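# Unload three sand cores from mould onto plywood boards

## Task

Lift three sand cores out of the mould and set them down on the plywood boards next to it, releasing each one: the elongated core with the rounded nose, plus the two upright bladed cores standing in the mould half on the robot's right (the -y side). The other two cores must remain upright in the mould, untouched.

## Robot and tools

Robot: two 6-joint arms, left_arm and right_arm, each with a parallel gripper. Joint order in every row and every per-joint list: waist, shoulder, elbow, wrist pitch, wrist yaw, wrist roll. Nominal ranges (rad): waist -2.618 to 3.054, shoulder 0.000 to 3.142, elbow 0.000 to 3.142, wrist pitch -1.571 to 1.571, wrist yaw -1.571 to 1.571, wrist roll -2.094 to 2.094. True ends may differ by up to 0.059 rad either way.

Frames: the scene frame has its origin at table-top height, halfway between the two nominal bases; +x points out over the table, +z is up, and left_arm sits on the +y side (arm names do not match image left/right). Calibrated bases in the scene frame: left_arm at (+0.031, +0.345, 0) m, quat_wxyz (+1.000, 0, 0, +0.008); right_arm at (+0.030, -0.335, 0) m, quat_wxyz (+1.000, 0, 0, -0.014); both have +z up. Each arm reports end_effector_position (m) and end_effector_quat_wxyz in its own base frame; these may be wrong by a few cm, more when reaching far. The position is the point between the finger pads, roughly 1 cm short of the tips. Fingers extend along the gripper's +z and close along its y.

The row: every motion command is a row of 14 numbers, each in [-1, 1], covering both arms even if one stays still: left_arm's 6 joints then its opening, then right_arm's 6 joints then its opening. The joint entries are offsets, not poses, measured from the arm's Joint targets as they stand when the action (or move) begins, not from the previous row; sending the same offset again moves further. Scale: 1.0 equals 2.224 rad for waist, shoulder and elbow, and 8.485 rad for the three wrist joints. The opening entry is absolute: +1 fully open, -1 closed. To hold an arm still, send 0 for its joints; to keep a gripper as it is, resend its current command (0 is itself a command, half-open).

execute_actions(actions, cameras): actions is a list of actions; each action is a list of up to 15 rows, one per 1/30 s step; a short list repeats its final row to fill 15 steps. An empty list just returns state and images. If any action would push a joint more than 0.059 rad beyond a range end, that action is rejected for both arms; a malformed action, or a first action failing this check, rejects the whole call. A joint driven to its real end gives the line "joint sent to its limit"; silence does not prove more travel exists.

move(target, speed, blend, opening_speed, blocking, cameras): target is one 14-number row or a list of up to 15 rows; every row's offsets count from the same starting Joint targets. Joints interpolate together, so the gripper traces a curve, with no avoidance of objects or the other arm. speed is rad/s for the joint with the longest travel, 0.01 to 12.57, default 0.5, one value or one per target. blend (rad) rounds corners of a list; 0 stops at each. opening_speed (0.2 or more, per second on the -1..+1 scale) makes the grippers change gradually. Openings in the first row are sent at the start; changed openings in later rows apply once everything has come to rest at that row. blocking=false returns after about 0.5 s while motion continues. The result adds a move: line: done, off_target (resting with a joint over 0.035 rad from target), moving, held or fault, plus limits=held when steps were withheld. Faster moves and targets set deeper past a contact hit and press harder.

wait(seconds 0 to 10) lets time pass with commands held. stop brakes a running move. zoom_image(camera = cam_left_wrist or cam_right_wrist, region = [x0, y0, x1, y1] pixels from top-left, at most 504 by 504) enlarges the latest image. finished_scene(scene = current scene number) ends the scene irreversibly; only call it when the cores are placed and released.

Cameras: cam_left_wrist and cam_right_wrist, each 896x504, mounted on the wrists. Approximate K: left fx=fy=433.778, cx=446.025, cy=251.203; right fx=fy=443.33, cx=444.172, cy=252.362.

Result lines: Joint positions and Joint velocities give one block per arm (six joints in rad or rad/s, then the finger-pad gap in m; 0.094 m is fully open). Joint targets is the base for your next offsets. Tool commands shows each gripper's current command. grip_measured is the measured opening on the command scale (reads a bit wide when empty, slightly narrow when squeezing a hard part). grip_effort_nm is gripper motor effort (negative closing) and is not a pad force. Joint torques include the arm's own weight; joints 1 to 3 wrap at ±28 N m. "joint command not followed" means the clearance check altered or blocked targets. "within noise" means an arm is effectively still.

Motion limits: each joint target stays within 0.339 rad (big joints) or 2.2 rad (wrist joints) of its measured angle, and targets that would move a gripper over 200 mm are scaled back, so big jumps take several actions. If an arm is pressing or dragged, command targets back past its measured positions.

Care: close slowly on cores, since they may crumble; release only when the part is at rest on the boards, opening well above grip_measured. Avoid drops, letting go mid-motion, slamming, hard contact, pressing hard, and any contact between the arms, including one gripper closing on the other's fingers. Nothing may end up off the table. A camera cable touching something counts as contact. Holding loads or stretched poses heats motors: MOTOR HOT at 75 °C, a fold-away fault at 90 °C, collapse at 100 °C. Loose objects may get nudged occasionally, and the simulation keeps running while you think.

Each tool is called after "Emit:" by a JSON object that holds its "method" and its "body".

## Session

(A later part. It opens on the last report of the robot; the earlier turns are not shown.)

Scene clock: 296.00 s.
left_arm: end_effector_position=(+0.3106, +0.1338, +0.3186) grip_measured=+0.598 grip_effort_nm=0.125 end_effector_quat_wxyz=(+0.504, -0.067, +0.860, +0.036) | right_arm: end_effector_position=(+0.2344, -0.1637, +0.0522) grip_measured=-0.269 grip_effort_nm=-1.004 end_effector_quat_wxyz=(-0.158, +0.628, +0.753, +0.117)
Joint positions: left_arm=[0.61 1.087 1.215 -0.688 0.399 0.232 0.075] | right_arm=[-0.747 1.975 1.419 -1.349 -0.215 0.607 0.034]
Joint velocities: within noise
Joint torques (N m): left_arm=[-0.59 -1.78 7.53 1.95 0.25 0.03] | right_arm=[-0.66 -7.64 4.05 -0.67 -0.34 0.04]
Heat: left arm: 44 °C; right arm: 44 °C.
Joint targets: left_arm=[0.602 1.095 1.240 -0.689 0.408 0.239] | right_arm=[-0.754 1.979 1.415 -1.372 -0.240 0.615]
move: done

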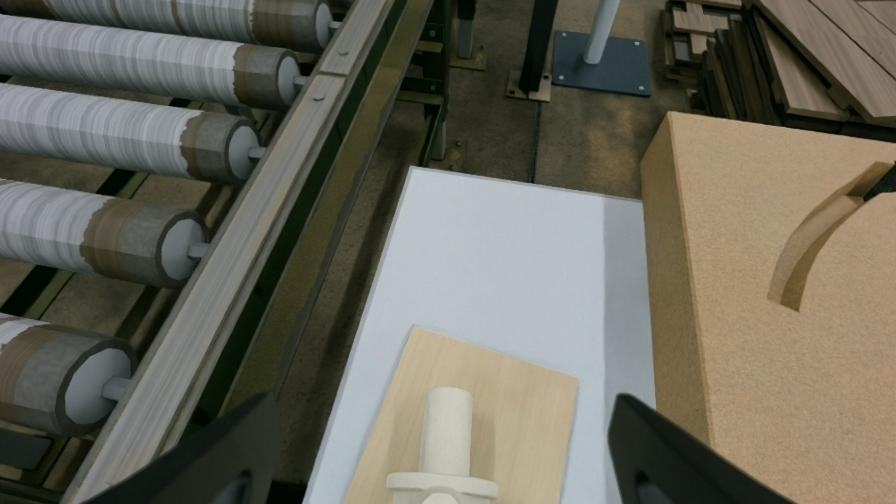

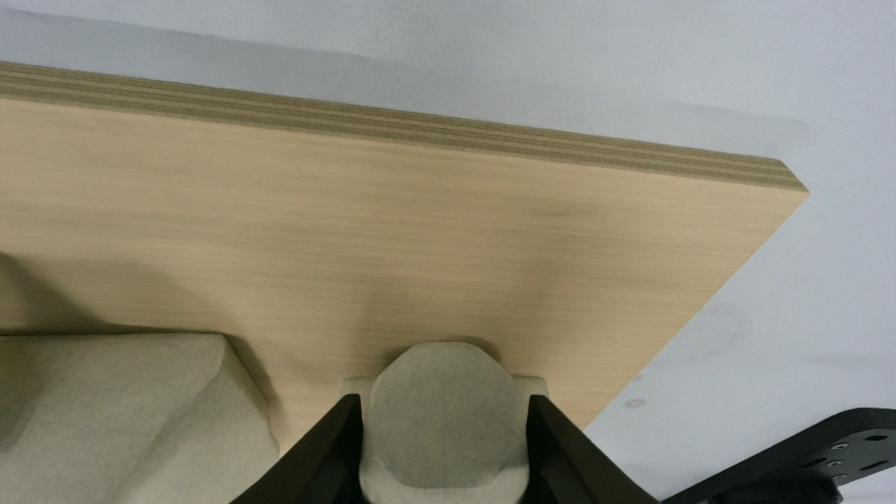

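Emit:
{"method": "move", "body": {"target": [0,0,0,0,0,0,0.6,0,0.009,0,0,0,0,-0.5], "speed": 0.05}}

Scene clock: 298.47 s.
left_arm: end_effector_position=(+0.3106, +0.1338, +0.3186) grip_measured=+0.598 grip_effort_nm=0.120 end_effector_quat_wxyz=(+0.504, -0.067, +0.860, +0.036) | right_arm: end_effector_position=(+0.2338, -0.1631, +0.0470) grip_measured=-0.269 grip_effort_nm=-1.009 end_effector_quat_wxyz=(-0.166, +0.628, +0.751, +0.118)
Joint positions: left_arm=[0.61 1.087 1.215 -0.688 0.399 0.232 0.075] | right_arm=[-0.747 1.994 1.419 -1.347 -0.215 0.607 0.034]
Joint velocities: within noise
Joint torques (N m): left_arm=[-0.5 -1.78 7.53 1.95 0.27 0.02] | right_arm=[-0.69 -7.65 4 -0.7 -0.35 0.04]
Heat: left arm: 44 °C; right arm: 44 °C.
Joint targets: left_arm=[0.602 1.095 1.240 -0.689 0.408 0.239] | right_arm=[-0.754 1.999 1.415 -1.372 -0.240 0.615]
move: done

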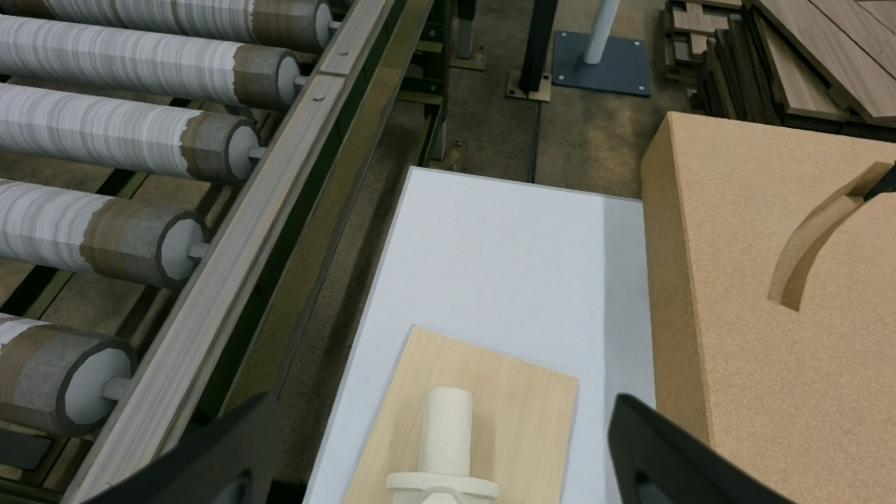

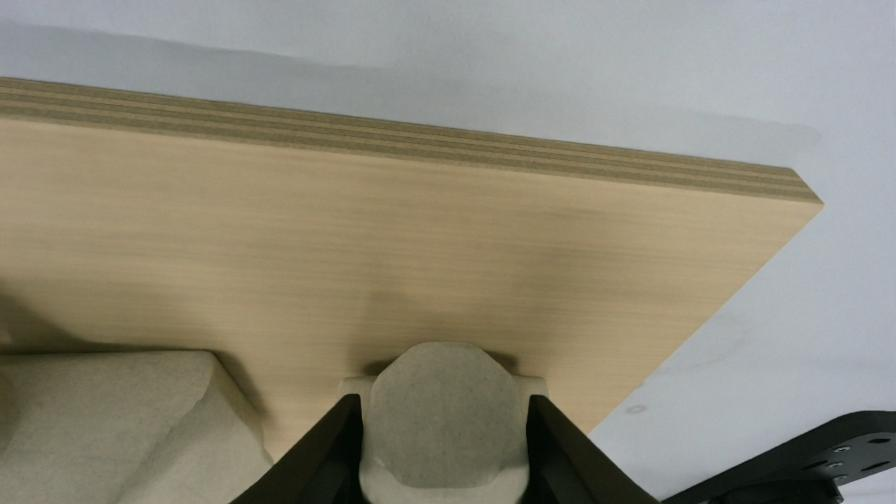

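Emit:
{"method": "move", "body": {"target": [0,0,0,0,0,0,0.6,0,0.009,0,0,0,0,-0.5], "speed": 0.05, "cameras": ["cam_right_wrist"]}}

Emit:
{"method": "move", "body": {"target": [0,0,0,0,0,0,0.6,0,0.009,0,0,0,0,-0.5], "speed": 0.05, "cameras": ["cam_right_wrist"]}}

Scene clock: 301.93 s.
left_arm: end_effector_position=(+0.3106, +0.1338, +0.3186) grip_measured=+0.598 grip_effort_nm=0.129 end_effector_quat_wxyz=(+0.504, -0.067, +0.860, +0.036) | right_arm: end_effector_position=(+0.2332, -0.1621, +0.0423) grip_measured=-0.269 grip_effort_nm=-1.009 end_effector_quat_wxyz=(-0.174, +0.628, +0.749, +0.119)
Joint positions: left_arm=[0.61 1.087 1.215 -0.688 0.399 0.232 0.075] | right_arm=[-0.747 2.012 1.419 -1.346 -0.217 0.608 0.034]
Joint velocities: within noise
Joint torques (N m): left_arm=[-0.57 -1.68 7.62 1.98 0.26 0.02] | right_arm=[-0.68 -7.57 3.95 -0.73 -0.33 0.04]
Heat: left arm: 44 °C; right arm: 44 °C.
Joint targets: left_arm=[0.602 1.095 1.240 -0.689 0.408 0.239] | right_arm=[-0.754 2.019 1.415 -1.372 -0.240 0.615]
move: done
Images, in order (width x height): cam_right_wrist 896x504.

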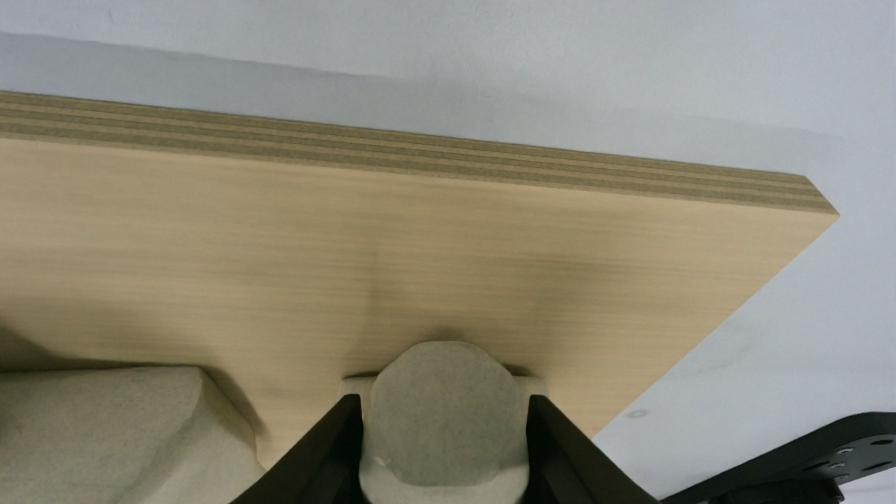

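Scene clock: 302.63 s.
left_arm: end_effector_position=(+0.3106, +0.1338, +0.3186) grip_measured=+0.598 grip_effort_nm=0.125 end_effector_quat_wxyz=(+0.504, -0.067, +0.860, +0.036) | right_arm: end_effector_position=(+0.2336, -0.1608, +0.0411) grip_measured=-0.269 grip_effort_nm=-1.004 end_effector_quat_wxyz=(-0.178, +0.629, +0.746, +0.126)
Joint positions: left_arm=[0.61 1.087 1.215 -0.688 0.399 0.232 0.075] | right_arm=[-0.75 2.02 1.419 -1.348 -0.23 0.608 0.034]
Joint velocities: within noise
Joint torques (N m): left_arm=[-0.54 -1.69 7.58 1.97 0.27 0.02] | right_arm=[-0.42 -6.64 3.95 -0.74 -0.21 0.05]
Heat: left arm: 44 °C; right arm: 44 °C.
Joint targets: left_arm=[0.602 1.095 1.240 -0.689 0.408 0.239] | right_arm=[-0.755 2.039 1.415 -1.371 -0.240 0.615]
move: done
Images, in order (width x height): cam_right_wrist 896x504.

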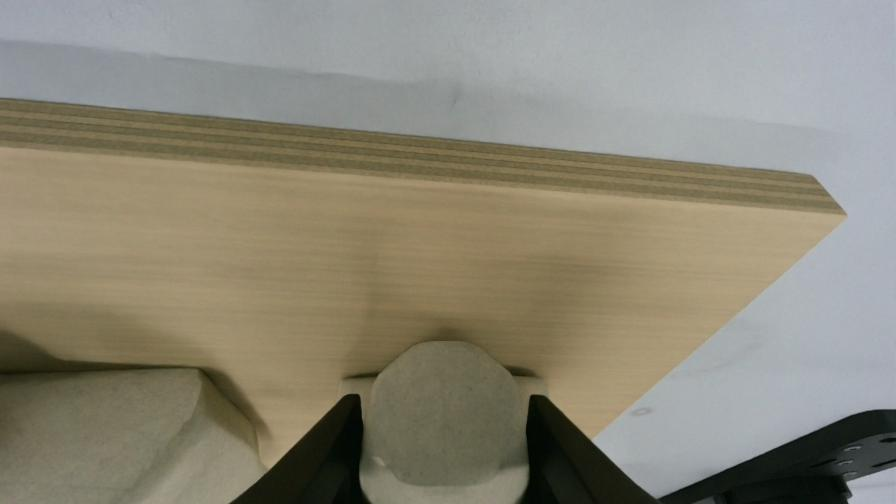

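Emit:
{"method": "move", "body": {"target": [0,0,0,0,0,0,0.6,0,0.006,0,0,0,0,-0.5], "speed": 0.05, "cameras": ["cam_right_wrist"]}}

Emit:
{"method": "move", "body": {"target": [0,0,0,0,0,0,0.6,0,0.006,0,0,0,0,-0.5], "speed": 0.05, "cameras": ["cam_right_wrist"]}}

Scene clock: 305.90 s.
left_arm: end_effector_position=(+0.3106, +0.1338, +0.3186) grip_measured=+0.598 grip_effort_nm=0.110 end_effector_quat_wxyz=(+0.504, -0.067, +0.860, +0.036) | right_arm: end_effector_position=(+0.2332, -0.1604, +0.0404) grip_measured=-0.269 grip_effort_nm=-1.004 end_effector_quat_wxyz=(-0.180, +0.631, +0.743, +0.129)
Joint positions: left_arm=[0.61 1.087 1.215 -0.688 0.399 0.232 0.075] | right_arm=[-0.754 2.024 1.419 -1.35 -0.236 0.608 0.034]
Joint velocities: within noise
Joint torques (N m): left_arm=[-0.59 -1.66 7.54 1.96 0.27 0.01] | right_arm=[-0.06 -5.9 3.93 -0.72 -0.16 0.05]
Heat: left arm: 44 °C; right arm: 43 °C.
Joint targets: left_arm=[0.602 1.095 1.240 -0.689 0.408 0.239] | right_arm=[-0.755 2.052 1.415 -1.372 -0.240 0.615]
move: done
Images, in order (width x height): cam_right_wrist 896x504.

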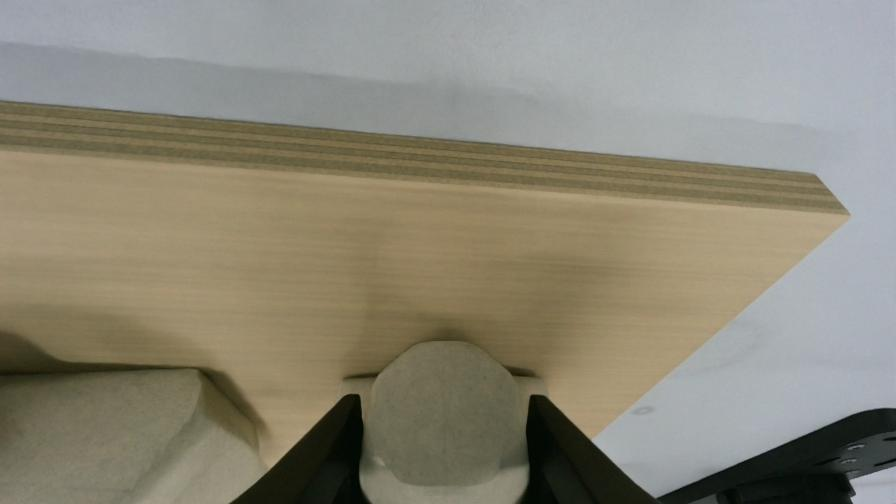

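Scene clock: 306.67 s.
left_arm: end_effector_position=(+0.3106, +0.1338, +0.3186) grip_measured=+0.598 grip_effort_nm=0.120 end_effector_quat_wxyz=(+0.504, -0.067, +0.860, +0.036) | right_arm: end_effector_position=(+0.2325, -0.1582, +0.0396) grip_measured=-0.269 grip_effort_nm=-0.999 end_effector_quat_wxyz=(-0.187, +0.632, +0.740, +0.134)
Joint positions: left_arm=[0.61 1.087 1.215 -0.688 0.399 0.232 0.075] | right_arm=[-0.756 2.031 1.419 -1.357 -0.246 0.608 0.034]
Joint velocities: within noise
Joint torques (N m): left_arm=[-0.53 -1.76 7.58 1.96 0.27 0.02] | right_arm=[0.1 -5.49 3.89 -0.65 -0.1 0.04]
Heat: left arm: 44 °C; right arm: 43 °C.
Joint targets: left_arm=[0.602 1.095 1.240 -0.689 0.408 0.239] | right_arm=[-0.755 2.066 1.415 -1.372 -0.240 0.615]
move: done
Images, in order (width x height): cam_right_wrist 896x504.

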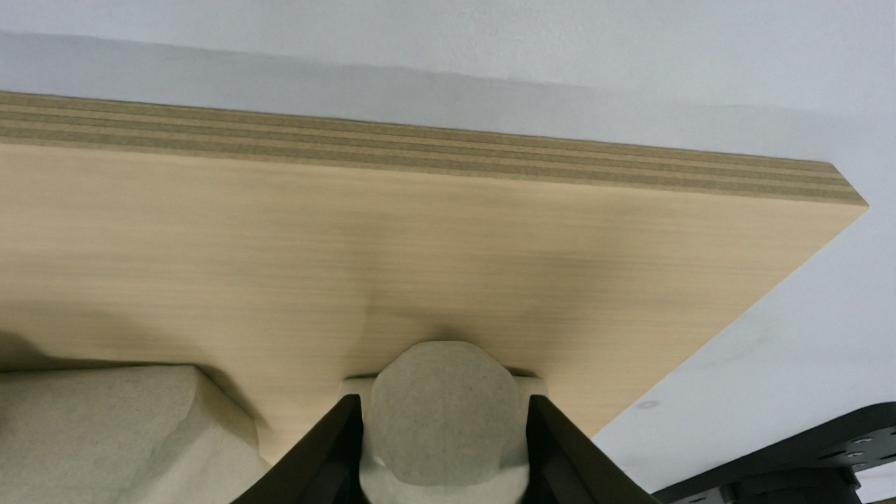

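Emit:
{"method": "move", "body": {"target": [0,0,0,0,0,0,0.6,0,0,0,0,0,0,-0.12], "opening_speed": 0.2, "cameras": ["cam_right_wrist"]}}

Scene clock: 310.83 s.
left_arm: end_effector_position=(+0.3106, +0.1338, +0.3186) grip_measured=+0.598 grip_effort_nm=0.120 end_effector_quat_wxyz=(+0.504, -0.067, +0.860, +0.036) | right_arm: end_effector_position=(+0.2307, -0.1566, +0.0344) grip_measured=-0.123 grip_effort_nm=0.183 end_effector_quat_wxyz=(-0.199, +0.632, +0.737, +0.135)
Joint positions: left_arm=[0.61 1.087 1.215 -0.688 0.399 0.232 0.075] | right_arm=[-0.756 2.052 1.419 -1.36 -0.246 0.608 0.041]
Joint velocities: within noise
Joint torques (N m): left_arm=[-0.64 -1.73 7.58 1.94 0.27 0.01] | right_arm=[0.1 -7.21 3.78 -0.68 -0.06 0.04]
Heat: left arm: 44 °C; right arm: 43 °C.
Joint targets: left_arm=[0.602 1.095 1.240 -0.689 0.408 0.239] | right_arm=[-0.755 2.066 1.415 -1.372 -0.240 0.615]
move: done
Images, in order (width x height): cam_right_wrist 896x504.

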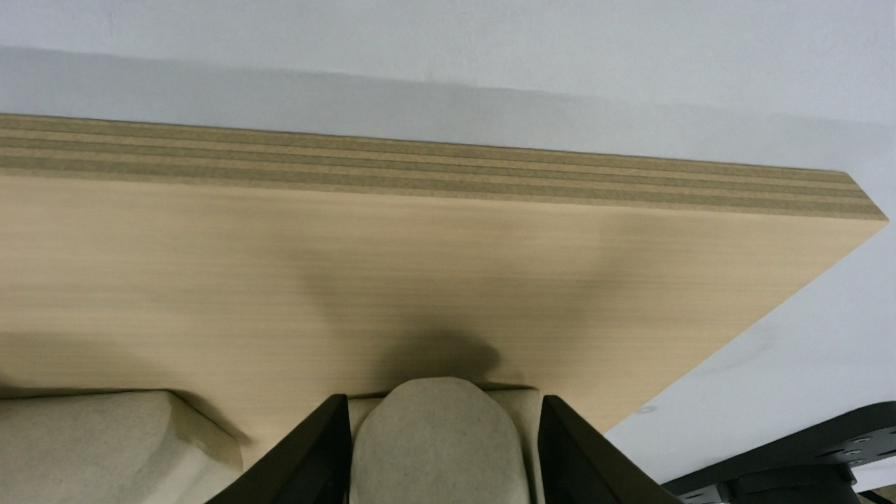

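Emit:
{"method": "move", "body": {"target": [[0,0,0,0,0,0,0.6,0,-0.018,0,0,0,0,-0.12],[0,0,0,0,0,0,0.6,0,-0.018,0,0,0,0,0.05],[0,0,0,0,0,0,0.6,0,-0.036,0.02,-0.003,0,0,0.05],[0,0,0,0,0,0,0.6,0,-0.1,0.05,0,0,0,0.05],[0,0,0,0,0,0,0.6,0,-0.25,0.12,0.006,0.01,-0.02,0.5]], "opening_speed": 0.5, "speed": [0.1,0.1,0.2,0.35,0.4]}}

Scene clock: 319.23 s.
left_arm: end_effector_position=(+0.3106, +0.1338, +0.3186) grip_measured=+0.598 grip_effort_nm=0.120 end_effector_quat_wxyz=(+0.504, -0.067, +0.860, +0.036) | right_arm: end_effector_position=(+0.2609, -0.2051, +0.2469) grip_measured=+0.497 grip_effort_nm=0.178 end_effector_quat_wxyz=(+0.195, +0.544, +0.815, +0.050)
Joint positions: left_arm=[0.61 1.087 1.215 -0.688 0.399 0.232 0.075] | right_arm=[-0.756 1.519 1.66 -1.337 -0.162 0.452 0.07]
Joint velocities: within noise
Joint torques (N m): left_arm=[-0.53 -1.76 7.47 1.98 0.26 0.03] | right_arm=[0.12 -5.83 6.89 0.86 -0.02 -0.12]
Heat: left arm: 44 °C; right arm: 42 °C.
Joint targets: left_arm=[0.602 1.095 1.240 -0.689 0.408 0.239] | right_arm=[-0.755 1.510 1.682 -1.321 -0.155 0.445]
move: done

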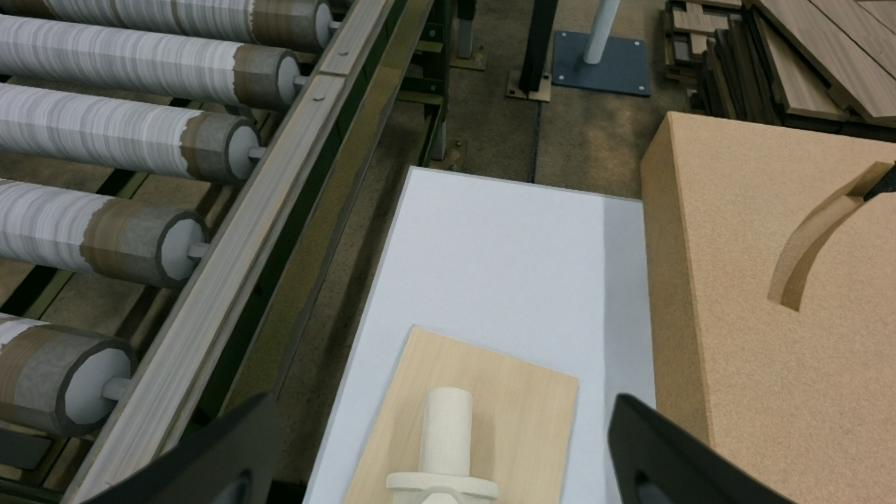

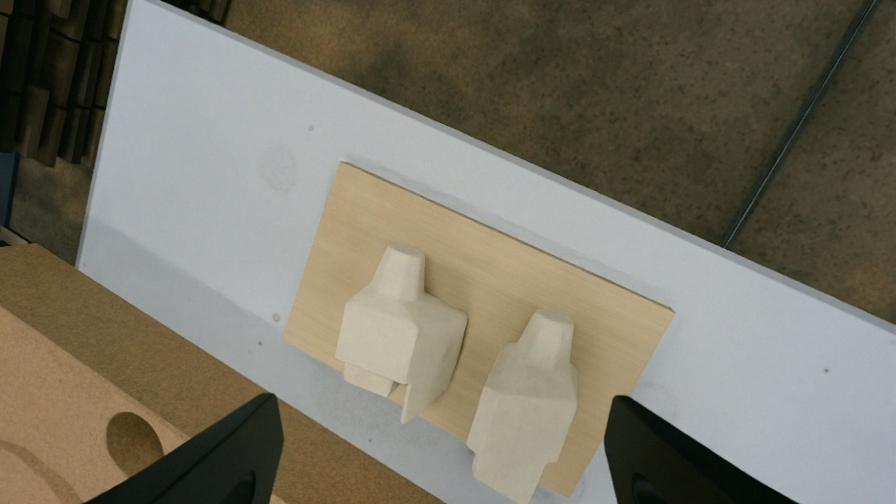

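Emit:
{"method": "zoom_image", "body": {"camera": "cam_right_wrist", "region": [250, 140, 700, 504]}}

Scaled by 1.120.

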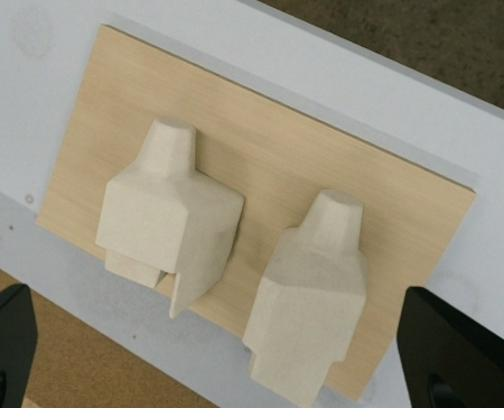

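Emit:
{"method": "finished_scene", "body": {"scene": 2}}

The scene is finished: the task was done.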